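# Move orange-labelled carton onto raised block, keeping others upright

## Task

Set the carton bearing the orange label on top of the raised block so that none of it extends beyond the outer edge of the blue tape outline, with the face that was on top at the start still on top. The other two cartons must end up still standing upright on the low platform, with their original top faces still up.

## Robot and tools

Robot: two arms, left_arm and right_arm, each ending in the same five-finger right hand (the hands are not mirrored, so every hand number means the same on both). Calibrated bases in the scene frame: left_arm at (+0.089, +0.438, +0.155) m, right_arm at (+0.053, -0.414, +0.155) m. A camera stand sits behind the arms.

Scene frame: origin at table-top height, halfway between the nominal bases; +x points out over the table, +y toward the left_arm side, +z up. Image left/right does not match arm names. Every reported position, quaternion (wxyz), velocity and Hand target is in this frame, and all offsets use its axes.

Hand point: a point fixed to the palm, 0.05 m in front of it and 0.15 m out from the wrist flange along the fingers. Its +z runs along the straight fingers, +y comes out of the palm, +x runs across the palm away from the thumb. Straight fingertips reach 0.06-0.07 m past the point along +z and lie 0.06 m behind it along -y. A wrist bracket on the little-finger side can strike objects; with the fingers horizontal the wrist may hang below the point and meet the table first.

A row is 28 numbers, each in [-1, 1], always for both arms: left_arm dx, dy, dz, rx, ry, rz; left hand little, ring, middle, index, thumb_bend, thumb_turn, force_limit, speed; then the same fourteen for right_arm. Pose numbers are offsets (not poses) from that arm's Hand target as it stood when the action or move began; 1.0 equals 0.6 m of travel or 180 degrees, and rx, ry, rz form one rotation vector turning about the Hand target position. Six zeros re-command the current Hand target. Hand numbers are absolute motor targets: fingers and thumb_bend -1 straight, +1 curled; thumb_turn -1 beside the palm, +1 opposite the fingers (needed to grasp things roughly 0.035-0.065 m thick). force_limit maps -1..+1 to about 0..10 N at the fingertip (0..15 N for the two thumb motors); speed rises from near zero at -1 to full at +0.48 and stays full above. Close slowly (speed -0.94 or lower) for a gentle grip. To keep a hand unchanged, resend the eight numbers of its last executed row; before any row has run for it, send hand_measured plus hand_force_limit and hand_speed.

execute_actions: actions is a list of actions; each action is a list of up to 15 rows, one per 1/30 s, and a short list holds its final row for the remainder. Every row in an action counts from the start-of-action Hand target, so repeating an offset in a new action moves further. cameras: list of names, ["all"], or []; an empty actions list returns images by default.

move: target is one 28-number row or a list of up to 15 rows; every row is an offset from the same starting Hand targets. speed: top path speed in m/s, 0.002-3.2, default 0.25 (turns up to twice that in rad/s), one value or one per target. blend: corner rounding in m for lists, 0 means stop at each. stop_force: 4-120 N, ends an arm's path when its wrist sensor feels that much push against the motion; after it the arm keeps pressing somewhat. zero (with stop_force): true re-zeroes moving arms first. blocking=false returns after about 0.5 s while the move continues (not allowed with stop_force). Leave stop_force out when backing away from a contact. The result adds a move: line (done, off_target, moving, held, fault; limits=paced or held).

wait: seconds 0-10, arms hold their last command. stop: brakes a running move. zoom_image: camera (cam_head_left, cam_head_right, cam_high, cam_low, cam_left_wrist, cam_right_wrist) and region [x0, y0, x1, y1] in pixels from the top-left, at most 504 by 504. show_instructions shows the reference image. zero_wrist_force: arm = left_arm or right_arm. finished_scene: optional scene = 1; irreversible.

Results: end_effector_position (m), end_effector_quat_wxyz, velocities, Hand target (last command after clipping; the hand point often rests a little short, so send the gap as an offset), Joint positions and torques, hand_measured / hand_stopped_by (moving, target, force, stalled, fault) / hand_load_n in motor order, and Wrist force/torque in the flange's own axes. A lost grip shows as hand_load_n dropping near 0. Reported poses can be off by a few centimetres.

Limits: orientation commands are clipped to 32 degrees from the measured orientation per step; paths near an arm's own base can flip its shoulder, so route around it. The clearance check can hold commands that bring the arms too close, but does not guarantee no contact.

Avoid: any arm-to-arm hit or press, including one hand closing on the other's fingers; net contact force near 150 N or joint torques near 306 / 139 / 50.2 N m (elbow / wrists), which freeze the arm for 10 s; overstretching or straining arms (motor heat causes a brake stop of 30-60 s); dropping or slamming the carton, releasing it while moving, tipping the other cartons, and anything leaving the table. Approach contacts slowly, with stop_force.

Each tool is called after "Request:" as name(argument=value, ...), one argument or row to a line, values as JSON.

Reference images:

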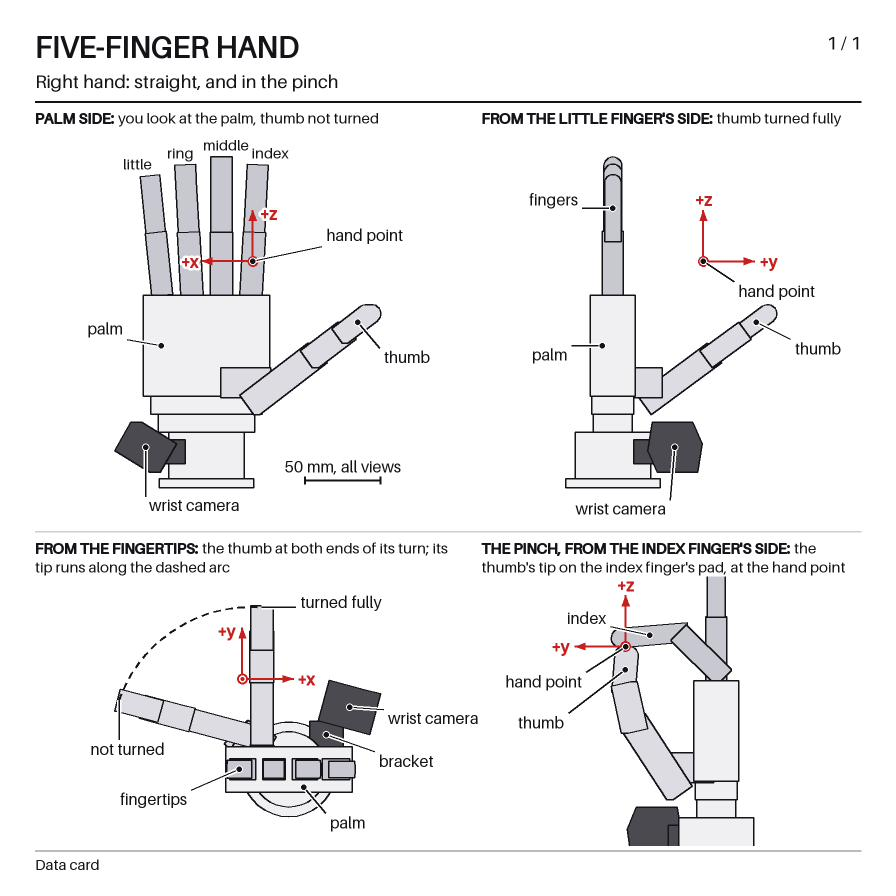

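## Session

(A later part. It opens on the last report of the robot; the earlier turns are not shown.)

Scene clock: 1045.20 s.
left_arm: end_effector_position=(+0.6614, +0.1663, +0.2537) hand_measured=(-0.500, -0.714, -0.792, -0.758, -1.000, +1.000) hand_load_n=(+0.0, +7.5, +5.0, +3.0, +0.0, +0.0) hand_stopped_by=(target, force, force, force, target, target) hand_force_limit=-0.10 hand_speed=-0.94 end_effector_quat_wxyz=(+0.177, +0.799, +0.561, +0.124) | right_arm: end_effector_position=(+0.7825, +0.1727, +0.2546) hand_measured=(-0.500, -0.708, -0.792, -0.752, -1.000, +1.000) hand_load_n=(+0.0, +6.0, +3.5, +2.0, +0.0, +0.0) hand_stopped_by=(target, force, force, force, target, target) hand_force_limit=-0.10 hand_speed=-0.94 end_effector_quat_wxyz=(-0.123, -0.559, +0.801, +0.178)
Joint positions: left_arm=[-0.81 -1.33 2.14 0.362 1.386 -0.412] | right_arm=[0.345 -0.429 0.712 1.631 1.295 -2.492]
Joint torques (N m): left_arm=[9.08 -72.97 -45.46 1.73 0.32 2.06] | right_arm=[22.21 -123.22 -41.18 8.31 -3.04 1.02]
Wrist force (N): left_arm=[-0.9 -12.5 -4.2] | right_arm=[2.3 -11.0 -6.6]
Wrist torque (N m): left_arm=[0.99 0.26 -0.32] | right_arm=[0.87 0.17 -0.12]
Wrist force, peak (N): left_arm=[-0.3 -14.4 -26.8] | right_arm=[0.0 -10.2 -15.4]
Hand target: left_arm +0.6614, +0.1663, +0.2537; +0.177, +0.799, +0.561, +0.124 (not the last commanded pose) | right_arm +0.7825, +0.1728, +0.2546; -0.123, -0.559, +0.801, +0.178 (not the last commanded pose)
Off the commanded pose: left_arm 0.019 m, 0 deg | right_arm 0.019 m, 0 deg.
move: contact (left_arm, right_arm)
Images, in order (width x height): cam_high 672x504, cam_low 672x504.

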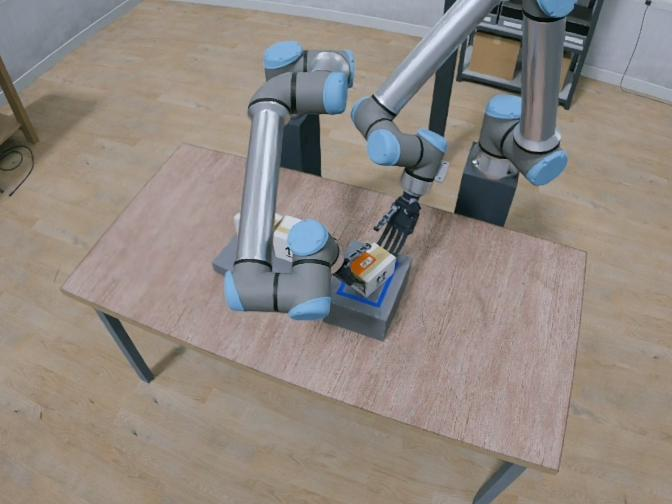

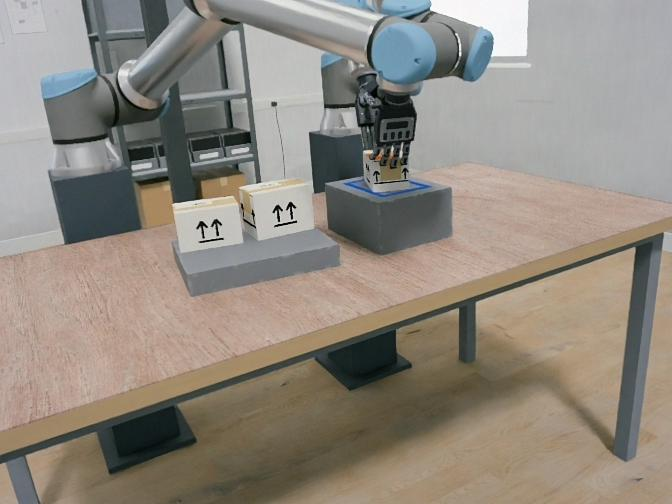

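Request:
move(
  target=[
    [-0.0094,0.0034,0,0,0,0,-0.5,-0.4,-0.4,-0.4,-1,1,-0.1,-0.94,0.0094,-0.0034,0,0,0,0,-0.5,-0.4,-0.4,-0.4,-1,1,-0.1,-0.94],
    [-0.047,0.017,0,0,0,0,-0.5,-0.4,-0.4,-0.4,-1,1,-0.1,-0.94,0.047,-0.017,0,0,0,0,-0.5,-0.4,-0.4,-0.4,-1,1,-0.1,-0.94],
  ],
  speed=[0.01, 0.04],
  cameras=["all"],
)

Scene clock: 1063.60 s.
left_arm: end_effector_position=(+0.6333, +0.1765, +0.2537) hand_measured=(-0.500, -0.712, -0.792, -0.758, -1.000, +1.000) hand_load_n=(+0.0, +0.0, +0.0, +0.0, +0.0, +0.0) hand_stopped_by=(target, force, force, force, target, target) hand_force_limit=-0.10 hand_speed=-0.94 end_effector_quat_wxyz=(+0.177, +0.799, +0.561, +0.124) | right_arm: end_effector_position=(+0.8106, +0.1626, +0.2546) hand_measured=(-0.500, -0.706, -0.792, -0.752, -1.000, +1.000) hand_load_n=(+0.0, +0.0, +0.0, +0.0, +0.0, +0.0) hand_stopped_by=(target, force, force, force, target, target) hand_force_limit=-0.10 hand_speed=-0.94 end_effector_quat_wxyz=(-0.123, -0.559, +0.801, +0.178)
Joint positions: left_arm=[-0.843 -1.372 2.198 0.352 1.374 -0.443] | right_arm=[0.326 -0.378 0.609 1.687 1.301 -2.511]
Joint torques (N m): left_arm=[-7.36 -66.54 -13.64 0.06 -2.18 -1.95] | right_arm=[-11.15 -97.02 -45.71 7.12 3.32 -1.44]
Wrist force (N): left_arm=[-1.7 1.1 0.8] | right_arm=[1.5 0.5 0.1]
Wrist torque (N m): left_arm=[0.14 0.13 -0.06] | right_arm=[0.00 -0.18 0.18]
Wrist force, peak (N): left_arm=[-1.1 -12.5 -4.8] | right_arm=[1.8 -11.2 -7.1]
Hand target: left_arm +0.6332, +0.1765, +0.2537; +0.177, +0.799, +0.561, +0.124 | right_arm +0.8107, +0.1626, +0.2546; -0.123, -0.559, +0.801, +0.178
Off the commanded pose: left_arm 0.000 m, 0 deg | right_arm 0.000 m, 0 deg.
move: done

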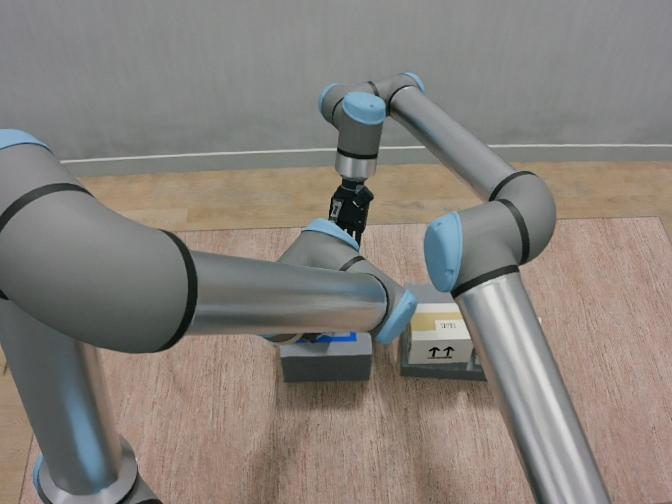

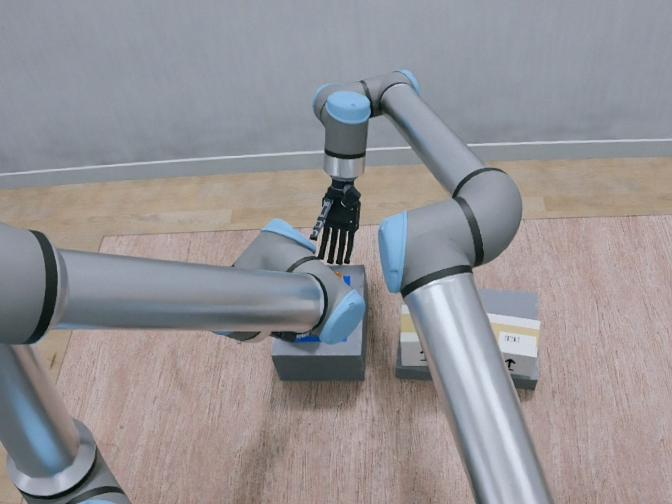

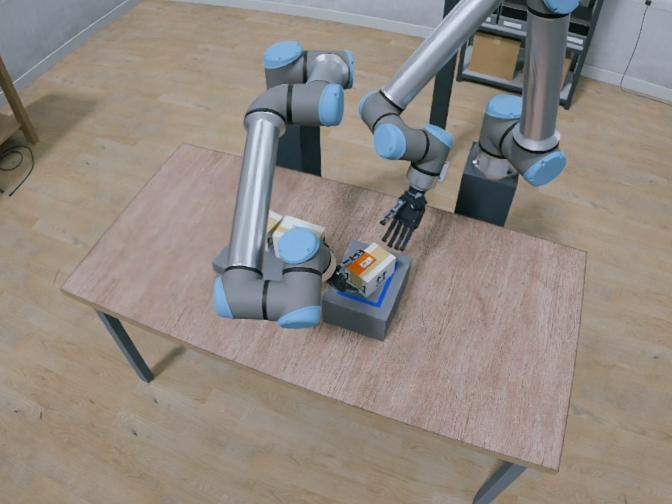

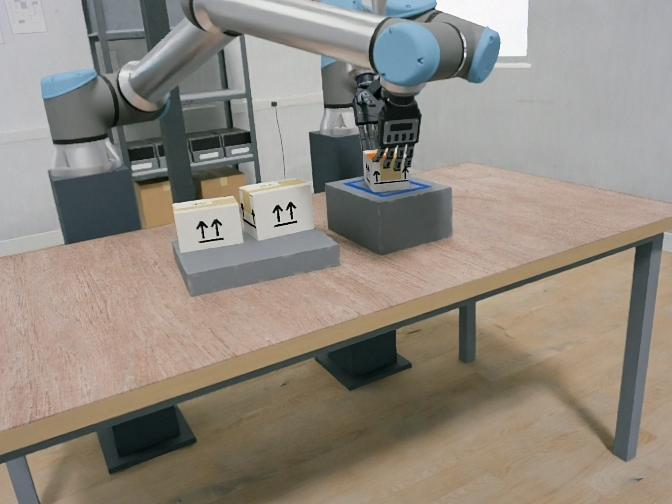

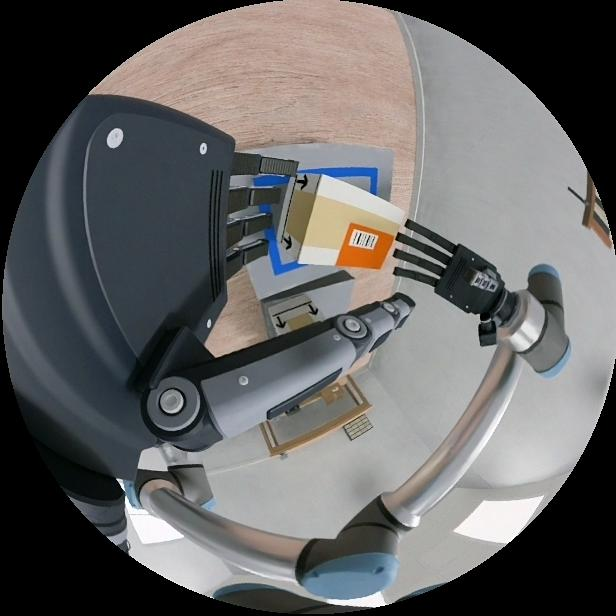

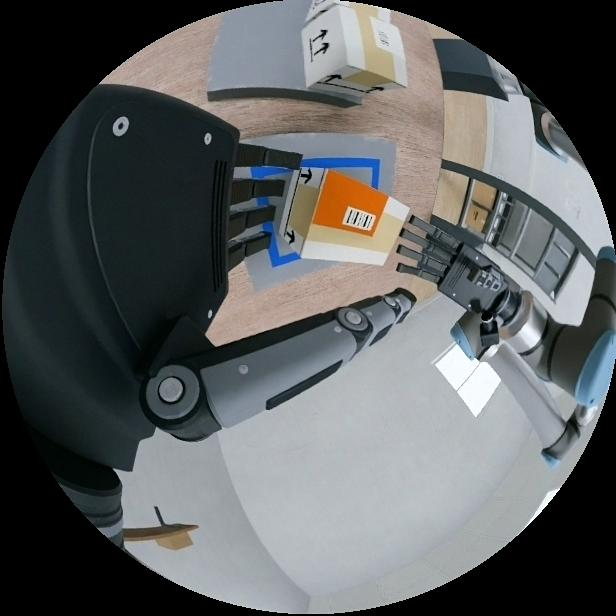

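Request:
zoom_image(
  camera="cam_left_wrist",
  region=[220, 120, 420, 320],
)

Request:
zoom_image(
  camera="cam_right_wrist",
  region=[220, 100, 420, 300],
)

Request:
zoom_image(
  camera="cam_high",
  region=[300, 210, 440, 350],
)

Scaled by 2.520 from the camera's 616x616 image, which has a finer 880x880 frame.

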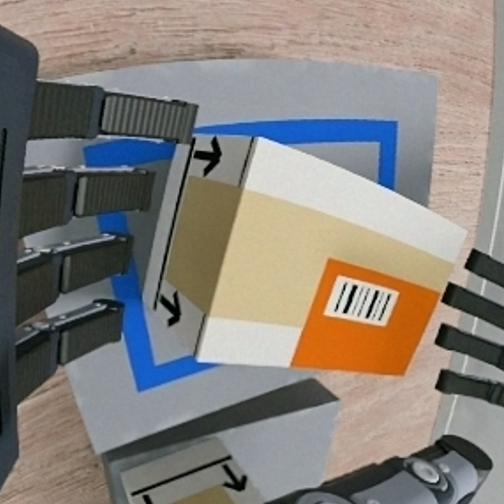

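Scaled by 2.520 from the camera's 616x616 image, which has a finer 880x880 frame.

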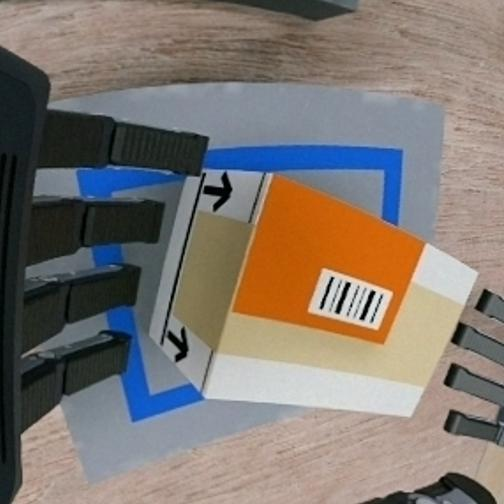

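Scaled by 3.600 from the camera's 672x504 image, which has a finer 960x720 frame.

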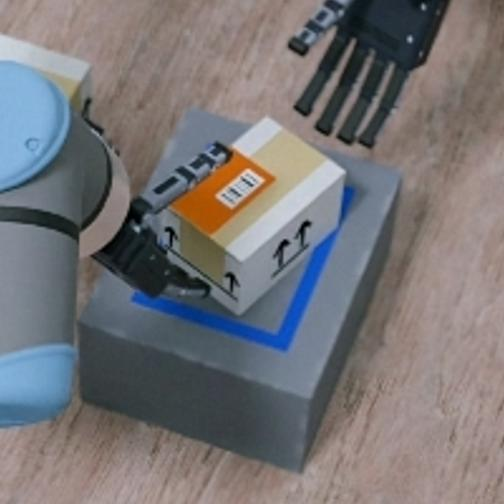

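Request:
zoom_image(
  camera="cam_high",
  region=[350, 235, 410, 315],
)

Request:
zoom_image(
  camera="cam_low",
  region=[335, 150, 435, 210],
)

Scaled by 6.300 from the camera's 672x504 image, which has a finer 960x720 frame.

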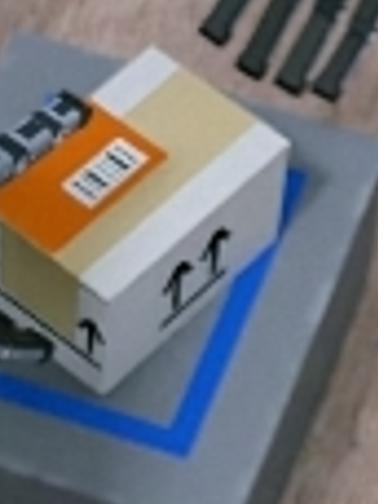

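Scaled by 5.040 from the camera's 672x504 image, which has a finer 960x720 frame.

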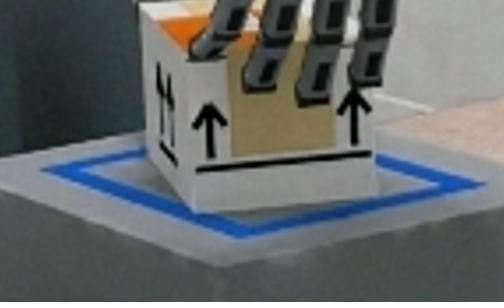

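Request:
move(
  target=[
    [0,0,0.1767,0,0,0,-0.76,-0.76,-0.76,-0.76,-1,-1,-0.1,-0.3,0,0,0.1767,0,0,0,-0.76,-0.76,-0.76,-0.76,-1,-1,-0.1,-0.3],
    [0.0122,0.0633,0.1767,0,0,-0.1317,-0.76,-0.76,-0.76,-0.76,-1,-1,-0.1,-0.3,-0.012,-0.0635,0.1767,0,0,-0.1317,-0.76,-0.76,-0.76,-0.76,-1,-1,-0.1,-0.3],
    [0.049,0.118,0.1767,0,0,-0.2594,-0.76,-0.76,-0.76,-0.76,-1,-1,-0.1,-0.3,-0.0488,-0.1182,0.1767,0,0,-0.2594,-0.76,-0.76,-0.76,-0.76,-1,-1,-0.1,-0.3],
    [0.0997,0.1525,0.1767,0,0,-0.3894,-0.76,-0.76,-0.76,-0.76,-1,-1,-0.1,-0.3,-0.0962,-0.1577,0.1767,0,0,-0.3894,-0.76,-0.76,-0.76,-0.76,-1,-1,-0.1,-0.3],
  ],
  blend=0.01,
  speed=0.2,
  cameras=["all"],
)

Scene clock: 1163.37 s.
left_arm: end_effector_position=(+0.6930, +0.2680, +0.3597) hand_measured=(-0.760, -0.760, -0.760, -0.760, -1.000, -1.000) hand_load_n=(+0.0, +0.0, +0.0, +0.0, +0.0, +0.0) hand_stopped_by=(target, target, target, target, target, target) hand_force_limit=-0.10 hand_speed=-0.30 end_effector_quat_wxyz=(+0.217, +0.976, +0.001, +0.000) | right_arm: end_effector_position=(+0.7530, +0.0679, +0.3606) hand_measured=(-0.760, -0.760, -0.760, -0.760, -1.000, -1.000) hand_load_n=(+0.0, +0.5, +0.0, +0.0, +0.0, +0.0) hand_stopped_by=(target, target, target, target, target, target) hand_force_limit=-0.10 hand_speed=-0.30 end_effector_quat_wxyz=(+0.001, +0.002, +0.976, +0.217)
Joint positions: left_arm=[-0.296 -1.158 1.721 0.878 1.989 1.261] | right_arm=[0.202 -1.003 1.482 0.995 1.144 -1.343]
Joint torques (N m): left_arm=[9.56 -53.43 -40.94 6.85 3.26 3.59] | right_arm=[13.36 -91.29 -21.5 1.44 2.92 1.19]
Wrist force (N): left_arm=[-1.4 1.4 0.6] | right_arm=[0.4 0.0 -0.3]
Wrist torque (N m): left_arm=[0.18 0.02 -0.22] | right_arm=[0.07 -0.03 0.03]
Wrist force, peak (N): left_arm=[-2.2 1.2 -0.8] | right_arm=[2.1 0.7 0.3]
Hand target: left_arm +0.6930, +0.2680, +0.3597; +0.217, +0.976, +0.001, +0.000 | right_arm +0.7529, +0.0679, +0.3606; +0.001, +0.002, +0.976, +0.217
Off the commanded pose: left_arm 0.000 m, 0 deg | right_arm 0.000 m, 0 deg.
move: done

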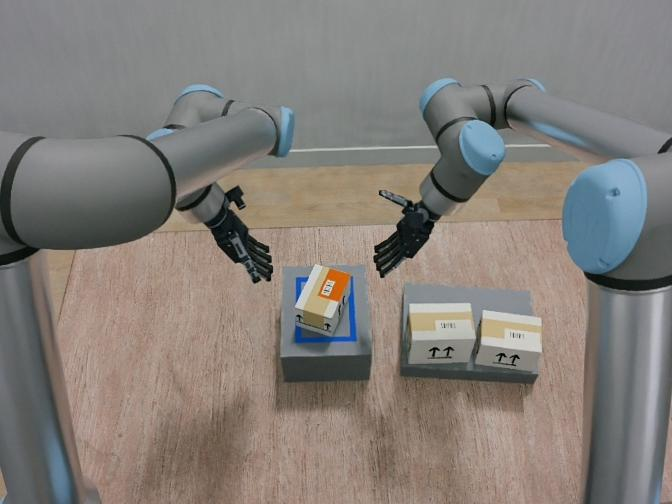

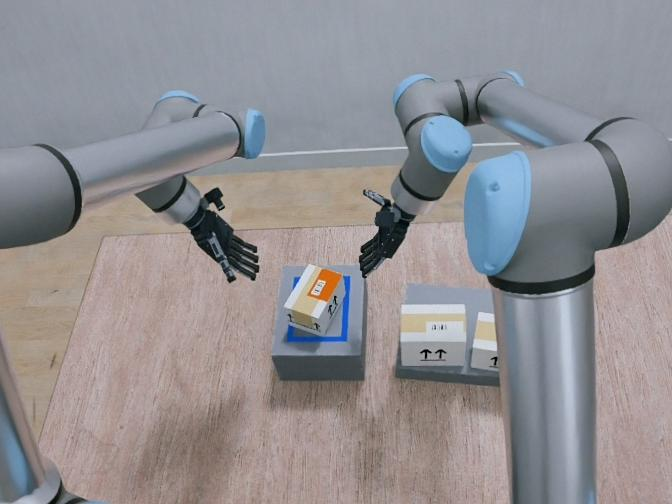

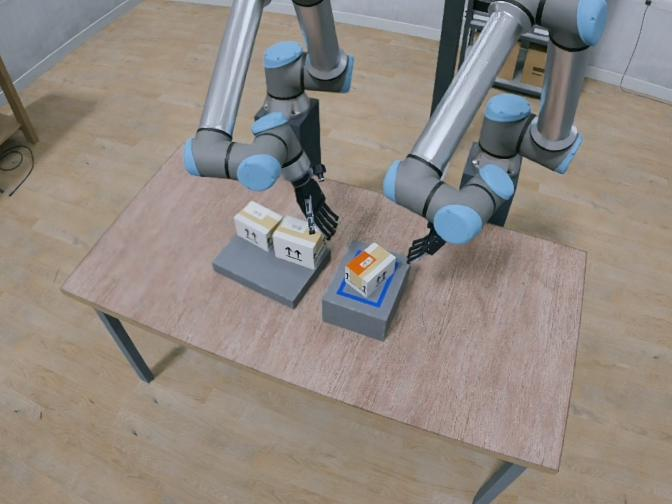

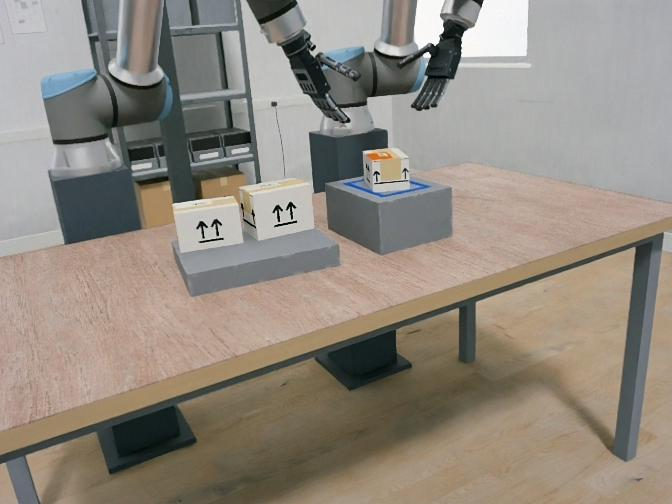

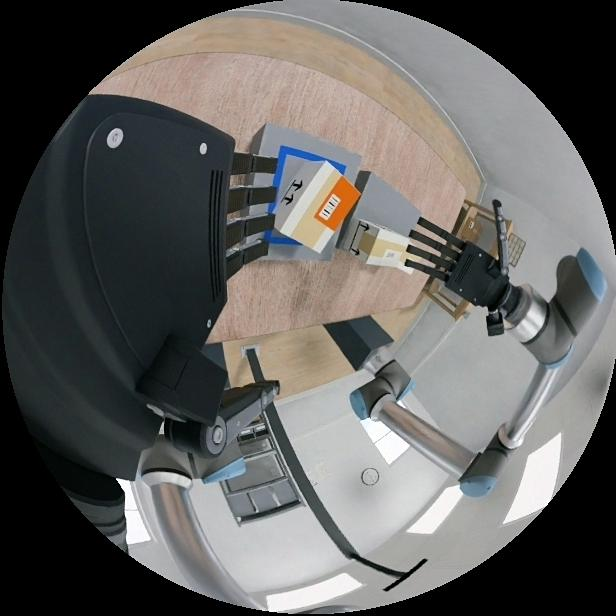

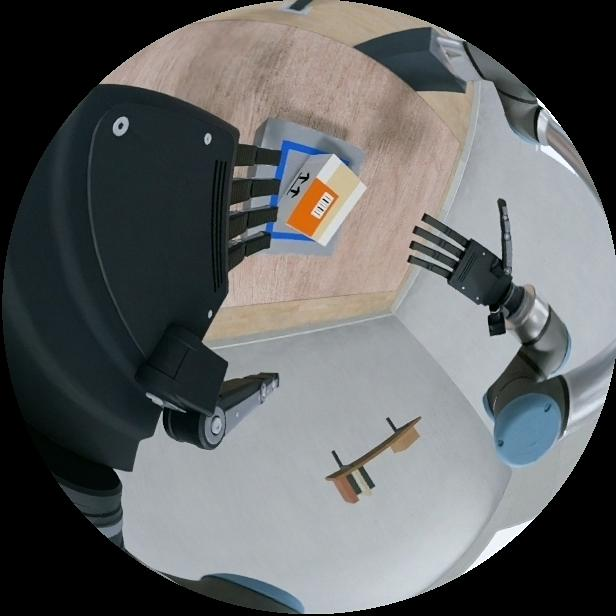

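Request:
zoom_image(
  camera="cam_head_left",
  region=[270, 245, 390, 395],
)

Request:
zoom_image(
  camera="cam_high",
  region=[315, 225, 425, 345],
)

Scaled by 3.360 from the camera's 672x504 image, which has a finer 960x720 frame.

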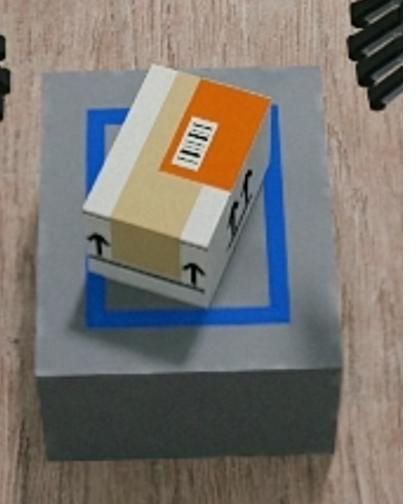

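Scaled by 4.200 from the camera's 672x504 image, which has a finer 960x720 frame.

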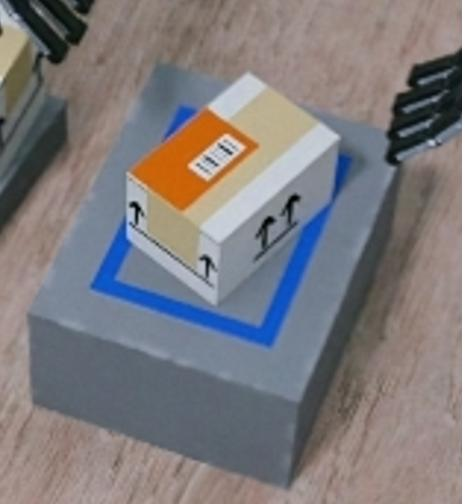

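Request:
move(
  target=[
    [0,0,-0.1762,0,0,0,-0.76,-0.76,-0.76,-0.76,-1,-1,-0.1,-0.3,0,0,-0.1777,0,0,0,-0.76,-0.76,-0.76,-0.76,-1,-1,-0.1,-0.3],
    [0,-0.0767,-0.1762,0,0,0,-0.76,-0.76,-0.76,-0.76,-1,-1,-0.1,-0.3,0,0.0735,-0.1777,0,0,0,-0.76,-0.76,-0.76,-0.76,-1,-1,-0.1,-0.3],
  ],
  blend=0.005,
  speed=[0.12, 0.06],
  cameras=["cam_head_left", "cam_left_wrist", "cam_right_wrist"],
)

Scene clock: 1188.40 s.
left_arm: end_effector_position=(+0.6930, +0.2223, +0.2540) hand_measured=(-0.760, -0.760, -0.760, -0.760, -1.000, -1.000) hand_load_n=(+0.0, +0.0, +0.0, +1.5, +0.0, +0.0) hand_stopped_by=(target, target, target, target, target, target) hand_force_limit=-0.10 hand_speed=-0.30 end_effector_quat_wxyz=(+0.217, +0.976, +0.001, +0.000) | right_arm: end_effector_position=(+0.7529, +0.1118, +0.2540) hand_measured=(-0.760, -0.760, -0.760, -0.760, -1.000, -1.000) hand_load_n=(+0.0, +0.0, +0.0, +0.0, +0.0, +0.0) hand_stopped_by=(target, target, target, target, target, target) hand_force_limit=-0.10 hand_speed=-0.30 end_effector_quat_wxyz=(+0.001, +0.002, +0.976, +0.217)
Joint positions: left_arm=[-0.367 -1.054 1.779 0.686 1.979 1.184] | right_arm=[0.261 -0.887 1.494 0.841 1.151 -1.278]
Joint torques (N m): left_arm=[-6.45 -95.17 -38.23 0.16 -0.35 -2.61] | right_arm=[8.75 -71.49 -40.05 5.8 2.19 1.96]
Wrist force (N): left_arm=[-1.5 -0.1 -0.8] | right_arm=[1.1 0.2 -0.8]
Wrist torque (N m): left_arm=[0.29 -0.04 -0.04] | right_arm=[0.03 -0.06 -0.03]
Wrist force, peak (N): left_arm=[-1.2 1.7 -0.2] | right_arm=[1.6 -0.3 -1.0]
Hand target: left_arm +0.6930, +0.2220, +0.2540; +0.217, +0.976, +0.001, +0.000 | right_arm +0.7529, +0.1120, +0.2540; +0.001, +0.002, +0.976, +0.217
Off the commanded pose: left_arm 0.000 m, 0 deg | right_arm 0.000 m, 0 deg.
move: done
Images, in order (width x height): cam_head_left 672x504, cam_left_wrist 616x616, cam_right_wrist 616x616.

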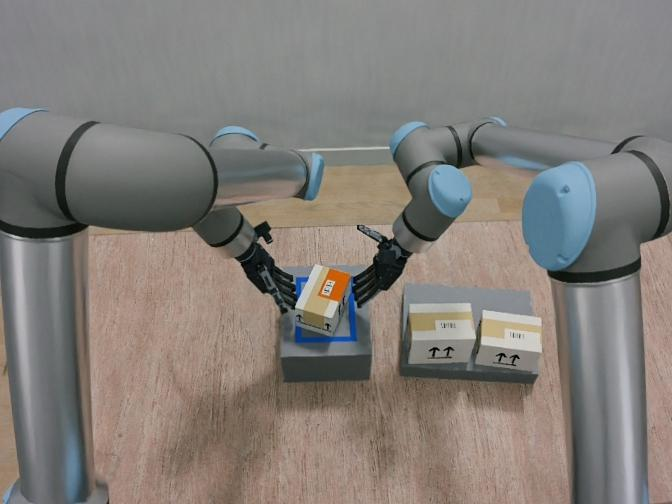

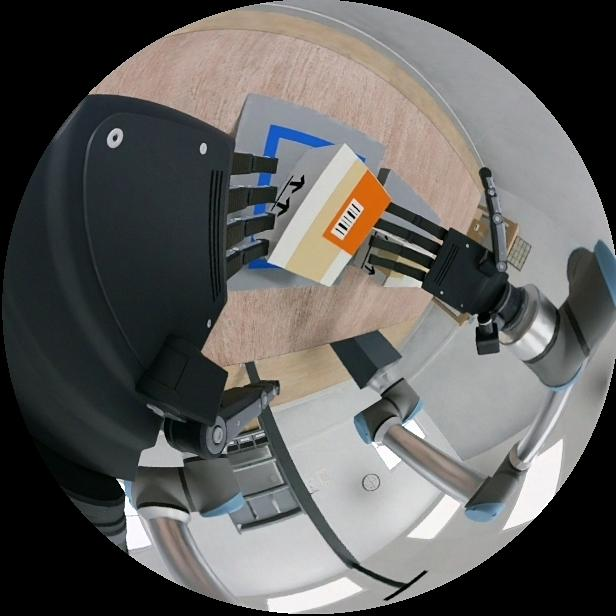

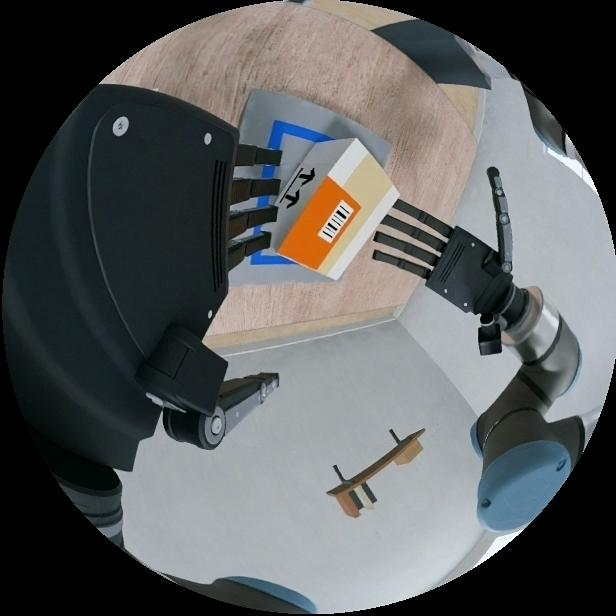

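Request:
move(
  target=[0,-0.0317,0,0,0,0,-0.76,-0.76,-0.76,-0.76,-1,-1,-0.1,-0.3,0,0.0317,0,0,0,0,-0.76,-0.76,-0.76,-0.76,-1,-1,-0.1,-0.3],
  speed=0.015,
  stop_force=6,
  cameras=["cam_head_left", "cam_left_wrist", "cam_right_wrist"],
)

Scene clock: 1195.73 s.
left_arm: end_effector_position=(+0.6930, +0.2030, +0.2540) hand_measured=(-0.760, -0.760, -0.760, -0.760, -1.000, -1.000) hand_load_n=(+0.0, +0.0, +0.0, +3.5, +0.0, +0.0) hand_stopped_by=(target, target, target, target, target, target) hand_force_limit=-0.10 hand_speed=-0.30 end_effector_quat_wxyz=(+0.217, +0.976, +0.001, +0.000) | right_arm: end_effector_position=(+0.7529, +0.1209, +0.2540) hand_measured=(-0.760, -0.760, -0.760, -0.760, -1.000, -1.000) hand_load_n=(+0.0, +0.0, +0.0, +2.5, +0.0, +0.0) hand_stopped_by=(target, target, target, target, target, target) hand_force_limit=-0.10 hand_speed=-0.30 end_effector_quat_wxyz=(+0.001, +0.002, +0.976, +0.217)
Joint positions: left_arm=[-0.396 -1.054 1.775 0.677 1.974 1.153] | right_arm=[0.272 -0.882 1.482 0.842 1.152 -1.266]
Joint torques (N m): left_arm=[-10.27 -58.26 -39.83 -0.63 -0.23 -2.52] | right_arm=[-4.53 -95.98 -17.22 2.52 -5.29 -2]
Wrist force (N): left_arm=[-3.6 -2.0 -3.3] | right_arm=[-0.4 -2.6 -1.9]
Wrist torque (N m): left_arm=[0.50 -0.26 -0.09] | right_arm=[0.23 -0.25 0.01]
Wrist force, peak (N): left_arm=[-4.9 -4.2 -4.6] | right_arm=[-2.5 -6.3 -5.3]
Hand target: left_arm +0.6930, +0.2030, +0.2540; +0.217, +0.976, +0.001, +0.000 | right_arm +0.7529, +0.1209, +0.2540; +0.001, +0.002, +0.976, +0.217 (not the last commanded pose)
Off the commanded pose: left_arm 0.000 m, 0 deg | right_arm 0.010 m, 0 deg.
move: contact (right_arm)
Images, in order (width x height): cam_head_left 672x504, cam_left_wrist 616x616, cam_right_wrist 616x616.

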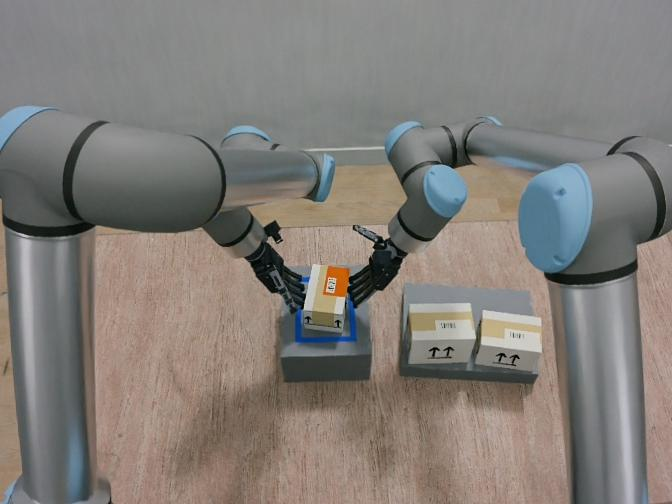

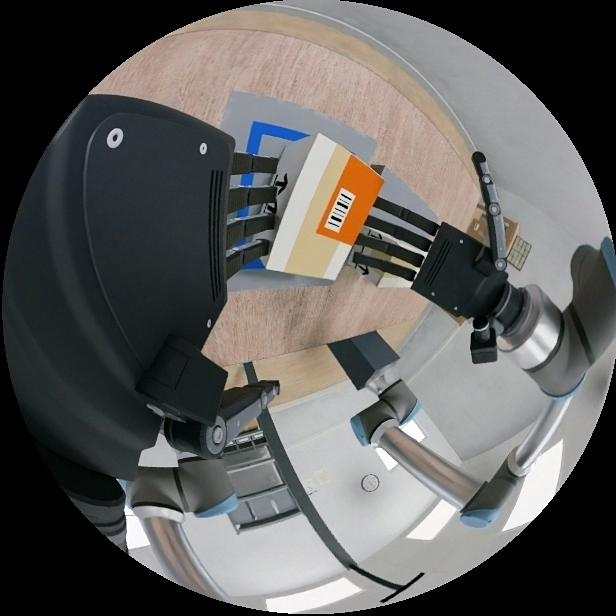

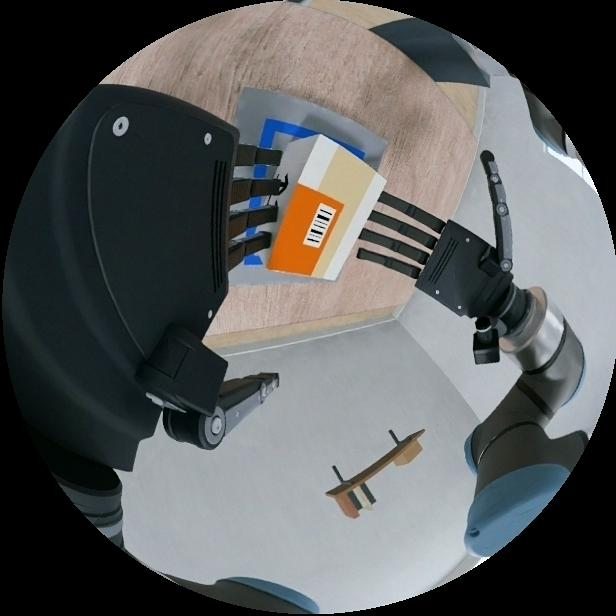

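Request:
move(
  target=[0,0,0,0,0,0,-0.76,-0.76,-0.76,-0.76,-1,-1,-0.1,-0.3,0,0.0160,0,0,0,0,-0.76,-0.76,-0.76,-0.76,-1,-1,-0.1,-0.3],
  speed=0.01,
  stop_force=8,
  cameras=["cam_head_left", "cam_left_wrist", "cam_right_wrist"],
)

Request:
zoom_image(
  camera="cam_head_left",
  region=[270, 245, 390, 395],
)

Scene clock: 1202.23 s.
left_arm: end_effector_position=(+0.6930, +0.2030, +0.2540) hand_measured=(-0.760, -0.760, -0.760, -0.760, -1.000, -1.000) hand_load_n=(+0.0, +0.0, +1.5, +6.5, +0.0, +0.0) hand_stopped_by=(target, target, target, target, target, target) hand_force_limit=-0.10 hand_speed=-0.30 end_effector_quat_wxyz=(+0.217, +0.976, +0.001, +0.000) | right_arm: end_effector_position=(+0.7530, +0.1228, +0.2540) hand_measured=(-0.760, -0.760, -0.760, -0.760, -1.000, -1.000) hand_load_n=(+0.0, +0.0, +2.5, +4.5, -0.5, +0.0) hand_stopped_by=(target, target, target, target, target, target) hand_force_limit=-0.10 hand_speed=-0.30 end_effector_quat_wxyz=(+0.001, +0.002, +0.976, +0.217)
Joint positions: left_arm=[-0.396 -1.054 1.775 0.677 1.974 1.153] | right_arm=[0.275 -0.881 1.48 0.842 1.152 -1.263]
Joint torques (N m): left_arm=[-11.07 -59.54 -38.86 0.29 3.7 -2.5] | right_arm=[-1.34 -94.85 -16.6 2.86 -6.91 -2.48]
Wrist force (N): left_arm=[-7.6 -6.5 -7.3] | right_arm=[-3.6 -7.5 -5.3]
Wrist torque (N m): left_arm=[0.92 -0.48 -0.25] | right_arm=[0.54 -0.43 -0.17]
Wrist force, peak (N): left_arm=[-7.5 -6.6 -7.9] | right_arm=[-5.4 -10.4 -9.5]
Hand target: left_arm +0.6930, +0.2030, +0.2540; +0.217, +0.976, +0.001, +0.000 | right_arm +0.7530, +0.1228, +0.2540; +0.001, +0.002, +0.976, +0.217 (not the last commanded pose)
Off the commanded pose: left_arm 0.000 m, 0 deg | right_arm 0.008 m, 0 deg.
move: contact (right_arm)
Images, in order (width x height): cam_head_left 672x504, cam_left_wrist 616x616, cam_right_wrist 616x616.

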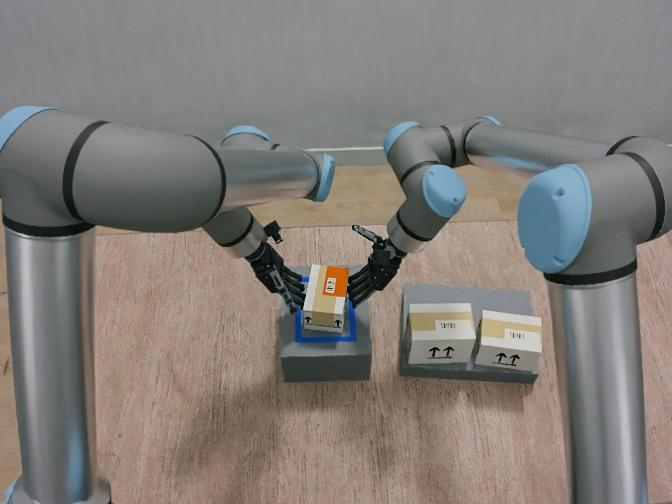

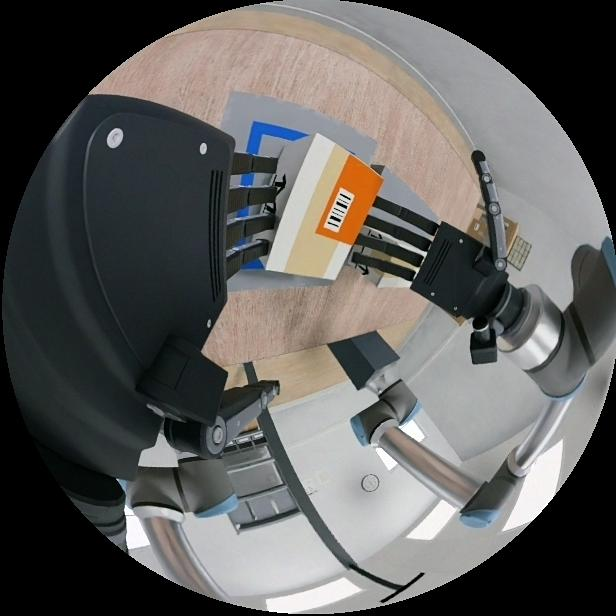

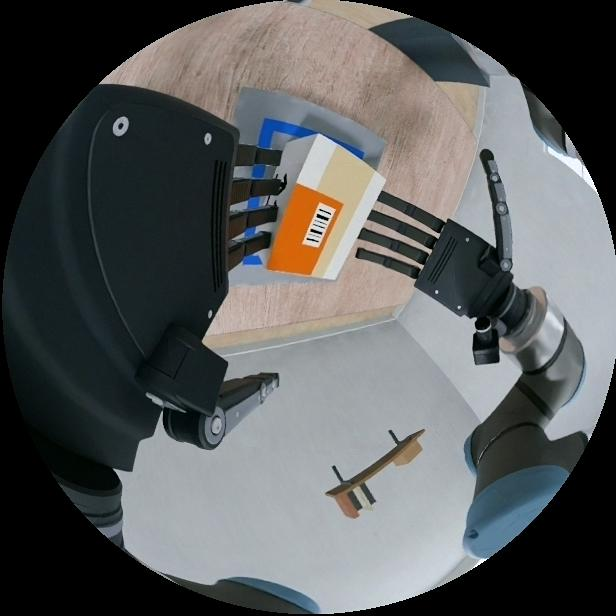

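Scaled by 3.360 from the camera's 672x504 image, which has a finer 960x720 frame.

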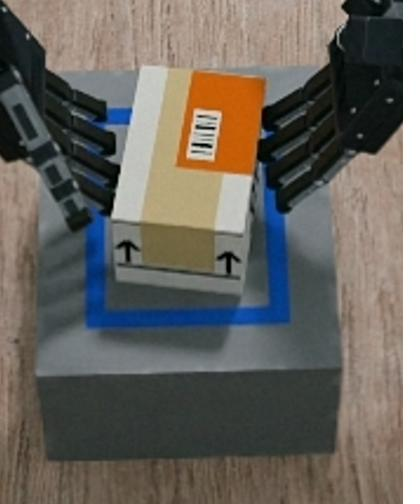

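Request:
move(
  target=[
    [0,0.0133,0,0,0,0,-0.76,-0.76,-0.76,-0.76,-1,-1,-0.1,-0.3,0,-0.0133,0,0,0,0,-0.76,-0.76,-0.76,-0.76,-1,-1,-0.1,-0.3],
    [0,0.1,0,0,0,0,-0.76,-0.76,-0.76,-0.76,-1,-1,-0.1,-0.3,0,-0.085,0,0,0,0,-0.76,-0.76,-0.76,-0.76,-1,-1,-0.1,-0.3],
    [0,0.1333,0.2,0,0,0,-0.76,-0.76,-0.76,-0.76,-1,-1,-0.1,-0.3,0,-0.1,0.2,0,0,0,-0.76,-0.76,-0.76,-0.76,-1,-1,-0.1,-0.3],
  ],
  speed=[0.015, 0.1, 0.15],
  blend=0.005,
  cameras=["all"],
)

Request:
zoom_image(
  camera="cam_head_left",
  region=[270, 245, 390, 395],
)

Request:
zoom_image(
  camera="cam_high",
  region=[315, 225, 425, 345],
)

Request:
zoom_image(
  camera="cam_low",
  region=[310, 130, 470, 250],
)

Scene clock: 1219.27 s.
left_arm: end_effector_position=(+0.6930, +0.2829, +0.3737) hand_measured=(-0.760, -0.760, -0.760, -0.760, -1.000, -1.000) hand_load_n=(+0.0, +0.0, +0.5, +0.0, +0.0, +0.0) hand_stopped_by=(target, target, target, target, target, target) hand_force_limit=-0.10 hand_speed=-0.30 end_effector_quat_wxyz=(+0.217, +0.976, +0.001, +0.000) | right_arm: end_effector_position=(+0.7530, +0.0628, +0.3738) hand_measured=(-0.760, -0.760, -0.760, -0.760, -1.000, -1.000) hand_load_n=(+0.0, -0.5, +0.0, +0.0, +0.0, +0.0) hand_stopped_by=(target, target, target, target, target, target) hand_force_limit=-0.10 hand_speed=-0.30 end_effector_quat_wxyz=(+0.001, +0.002, +0.976, +0.217)
Joint positions: left_arm=[-0.272 -1.168 1.711 0.91 1.992 1.287] | right_arm=[0.195 -1.016 1.478 1.014 1.143 -1.35]
Joint torques (N m): left_arm=[9.91 -88.38 -40.28 6.95 3.19 3.54] | right_arm=[-8.81 -89.69 -43.93 5.54 -4.49 -1.77]
Wrist force (N): left_arm=[-1.3 1.8 0.6] | right_arm=[0.5 0.1 -0.2]
Wrist torque (N m): left_arm=[0.24 0.03 -0.19] | right_arm=[0.05 -0.05 0.17]
Wrist force, peak (N): left_arm=[-7.8 -6.4 -7.9] | right_arm=[-3.8 -7.5 -5.9]
Hand target: left_arm +0.6930, +0.2830, +0.3740; +0.217, +0.976, +0.001, +0.000 | right_arm +0.7530, +0.0628, +0.3740; +0.001, +0.002, +0.976, +0.217
Off the commanded pose: left_arm 0.000 m, 0 deg | right_arm 0.000 m, 0 deg.
move: done; blend cut to 0.004 m at target 1

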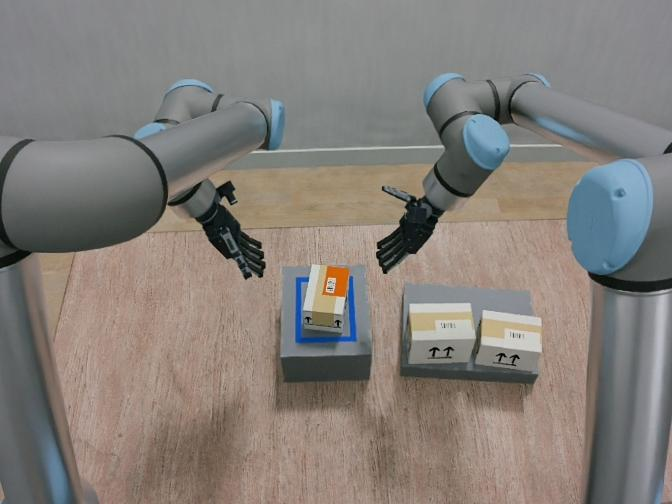

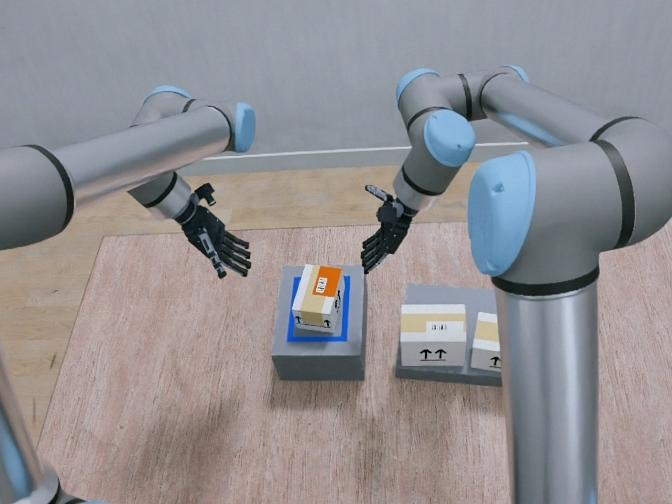

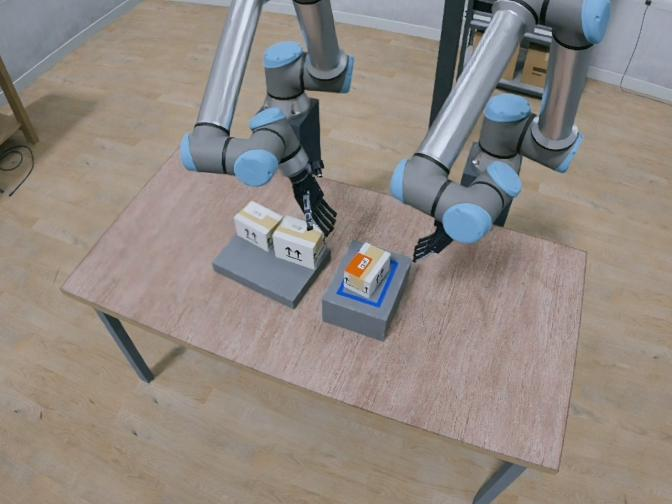

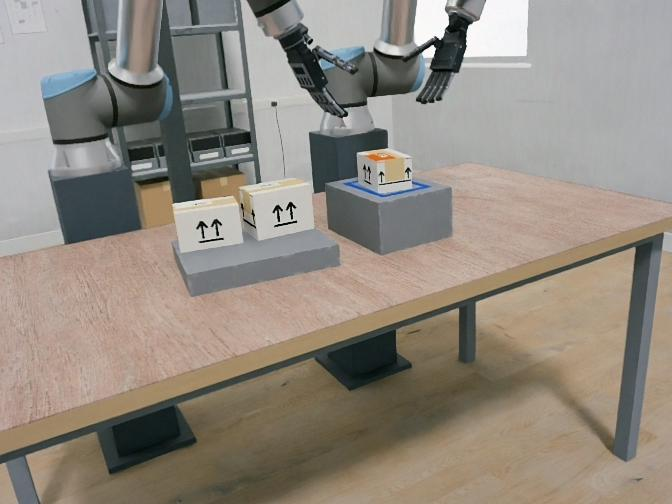

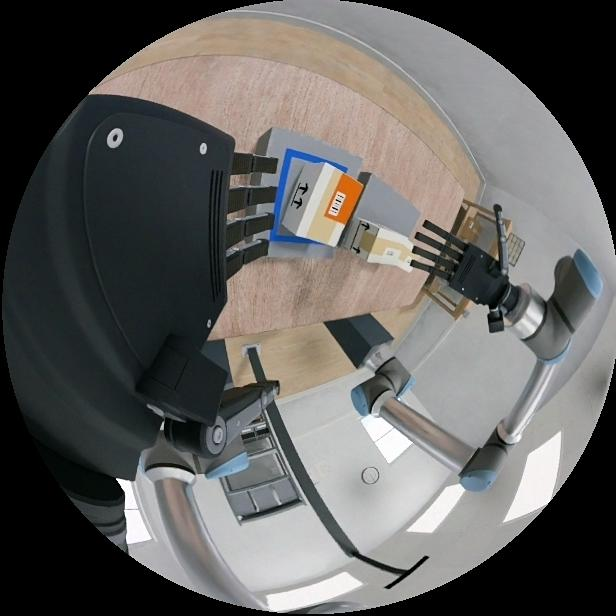

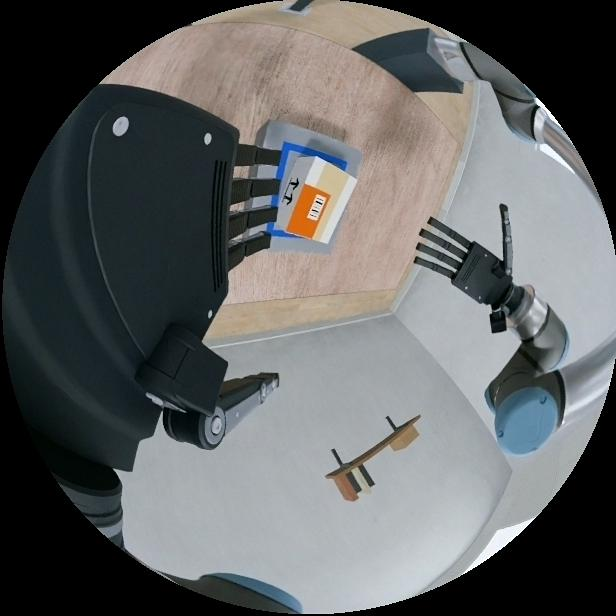

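Scaled by 3.360 from the camera's 672x504 image, which has a finer 960x720 frame.

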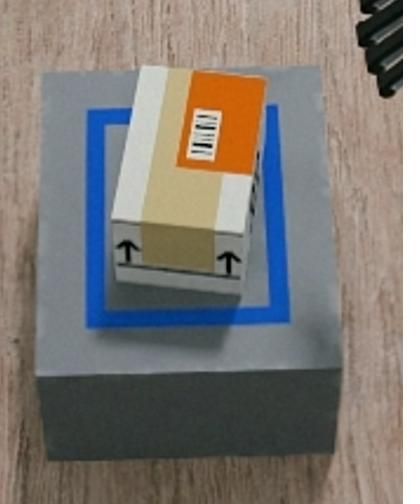

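Scaled by 4.200 from the camera's 672x504 image, which has a finer 960x720 frame.

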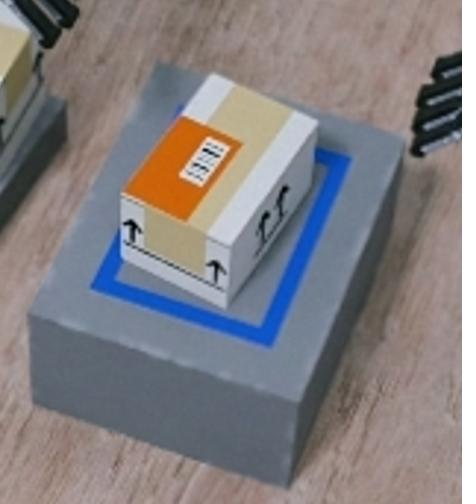

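Scaled by 3.150 from the camera's 672x504 image, which has a finer 960x720 frame.

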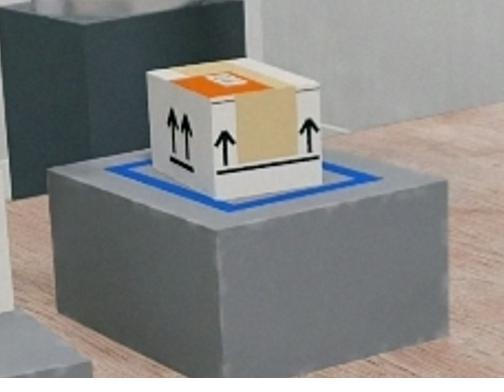

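Request:
finished_scene(
)

The scene is finished: the task was done.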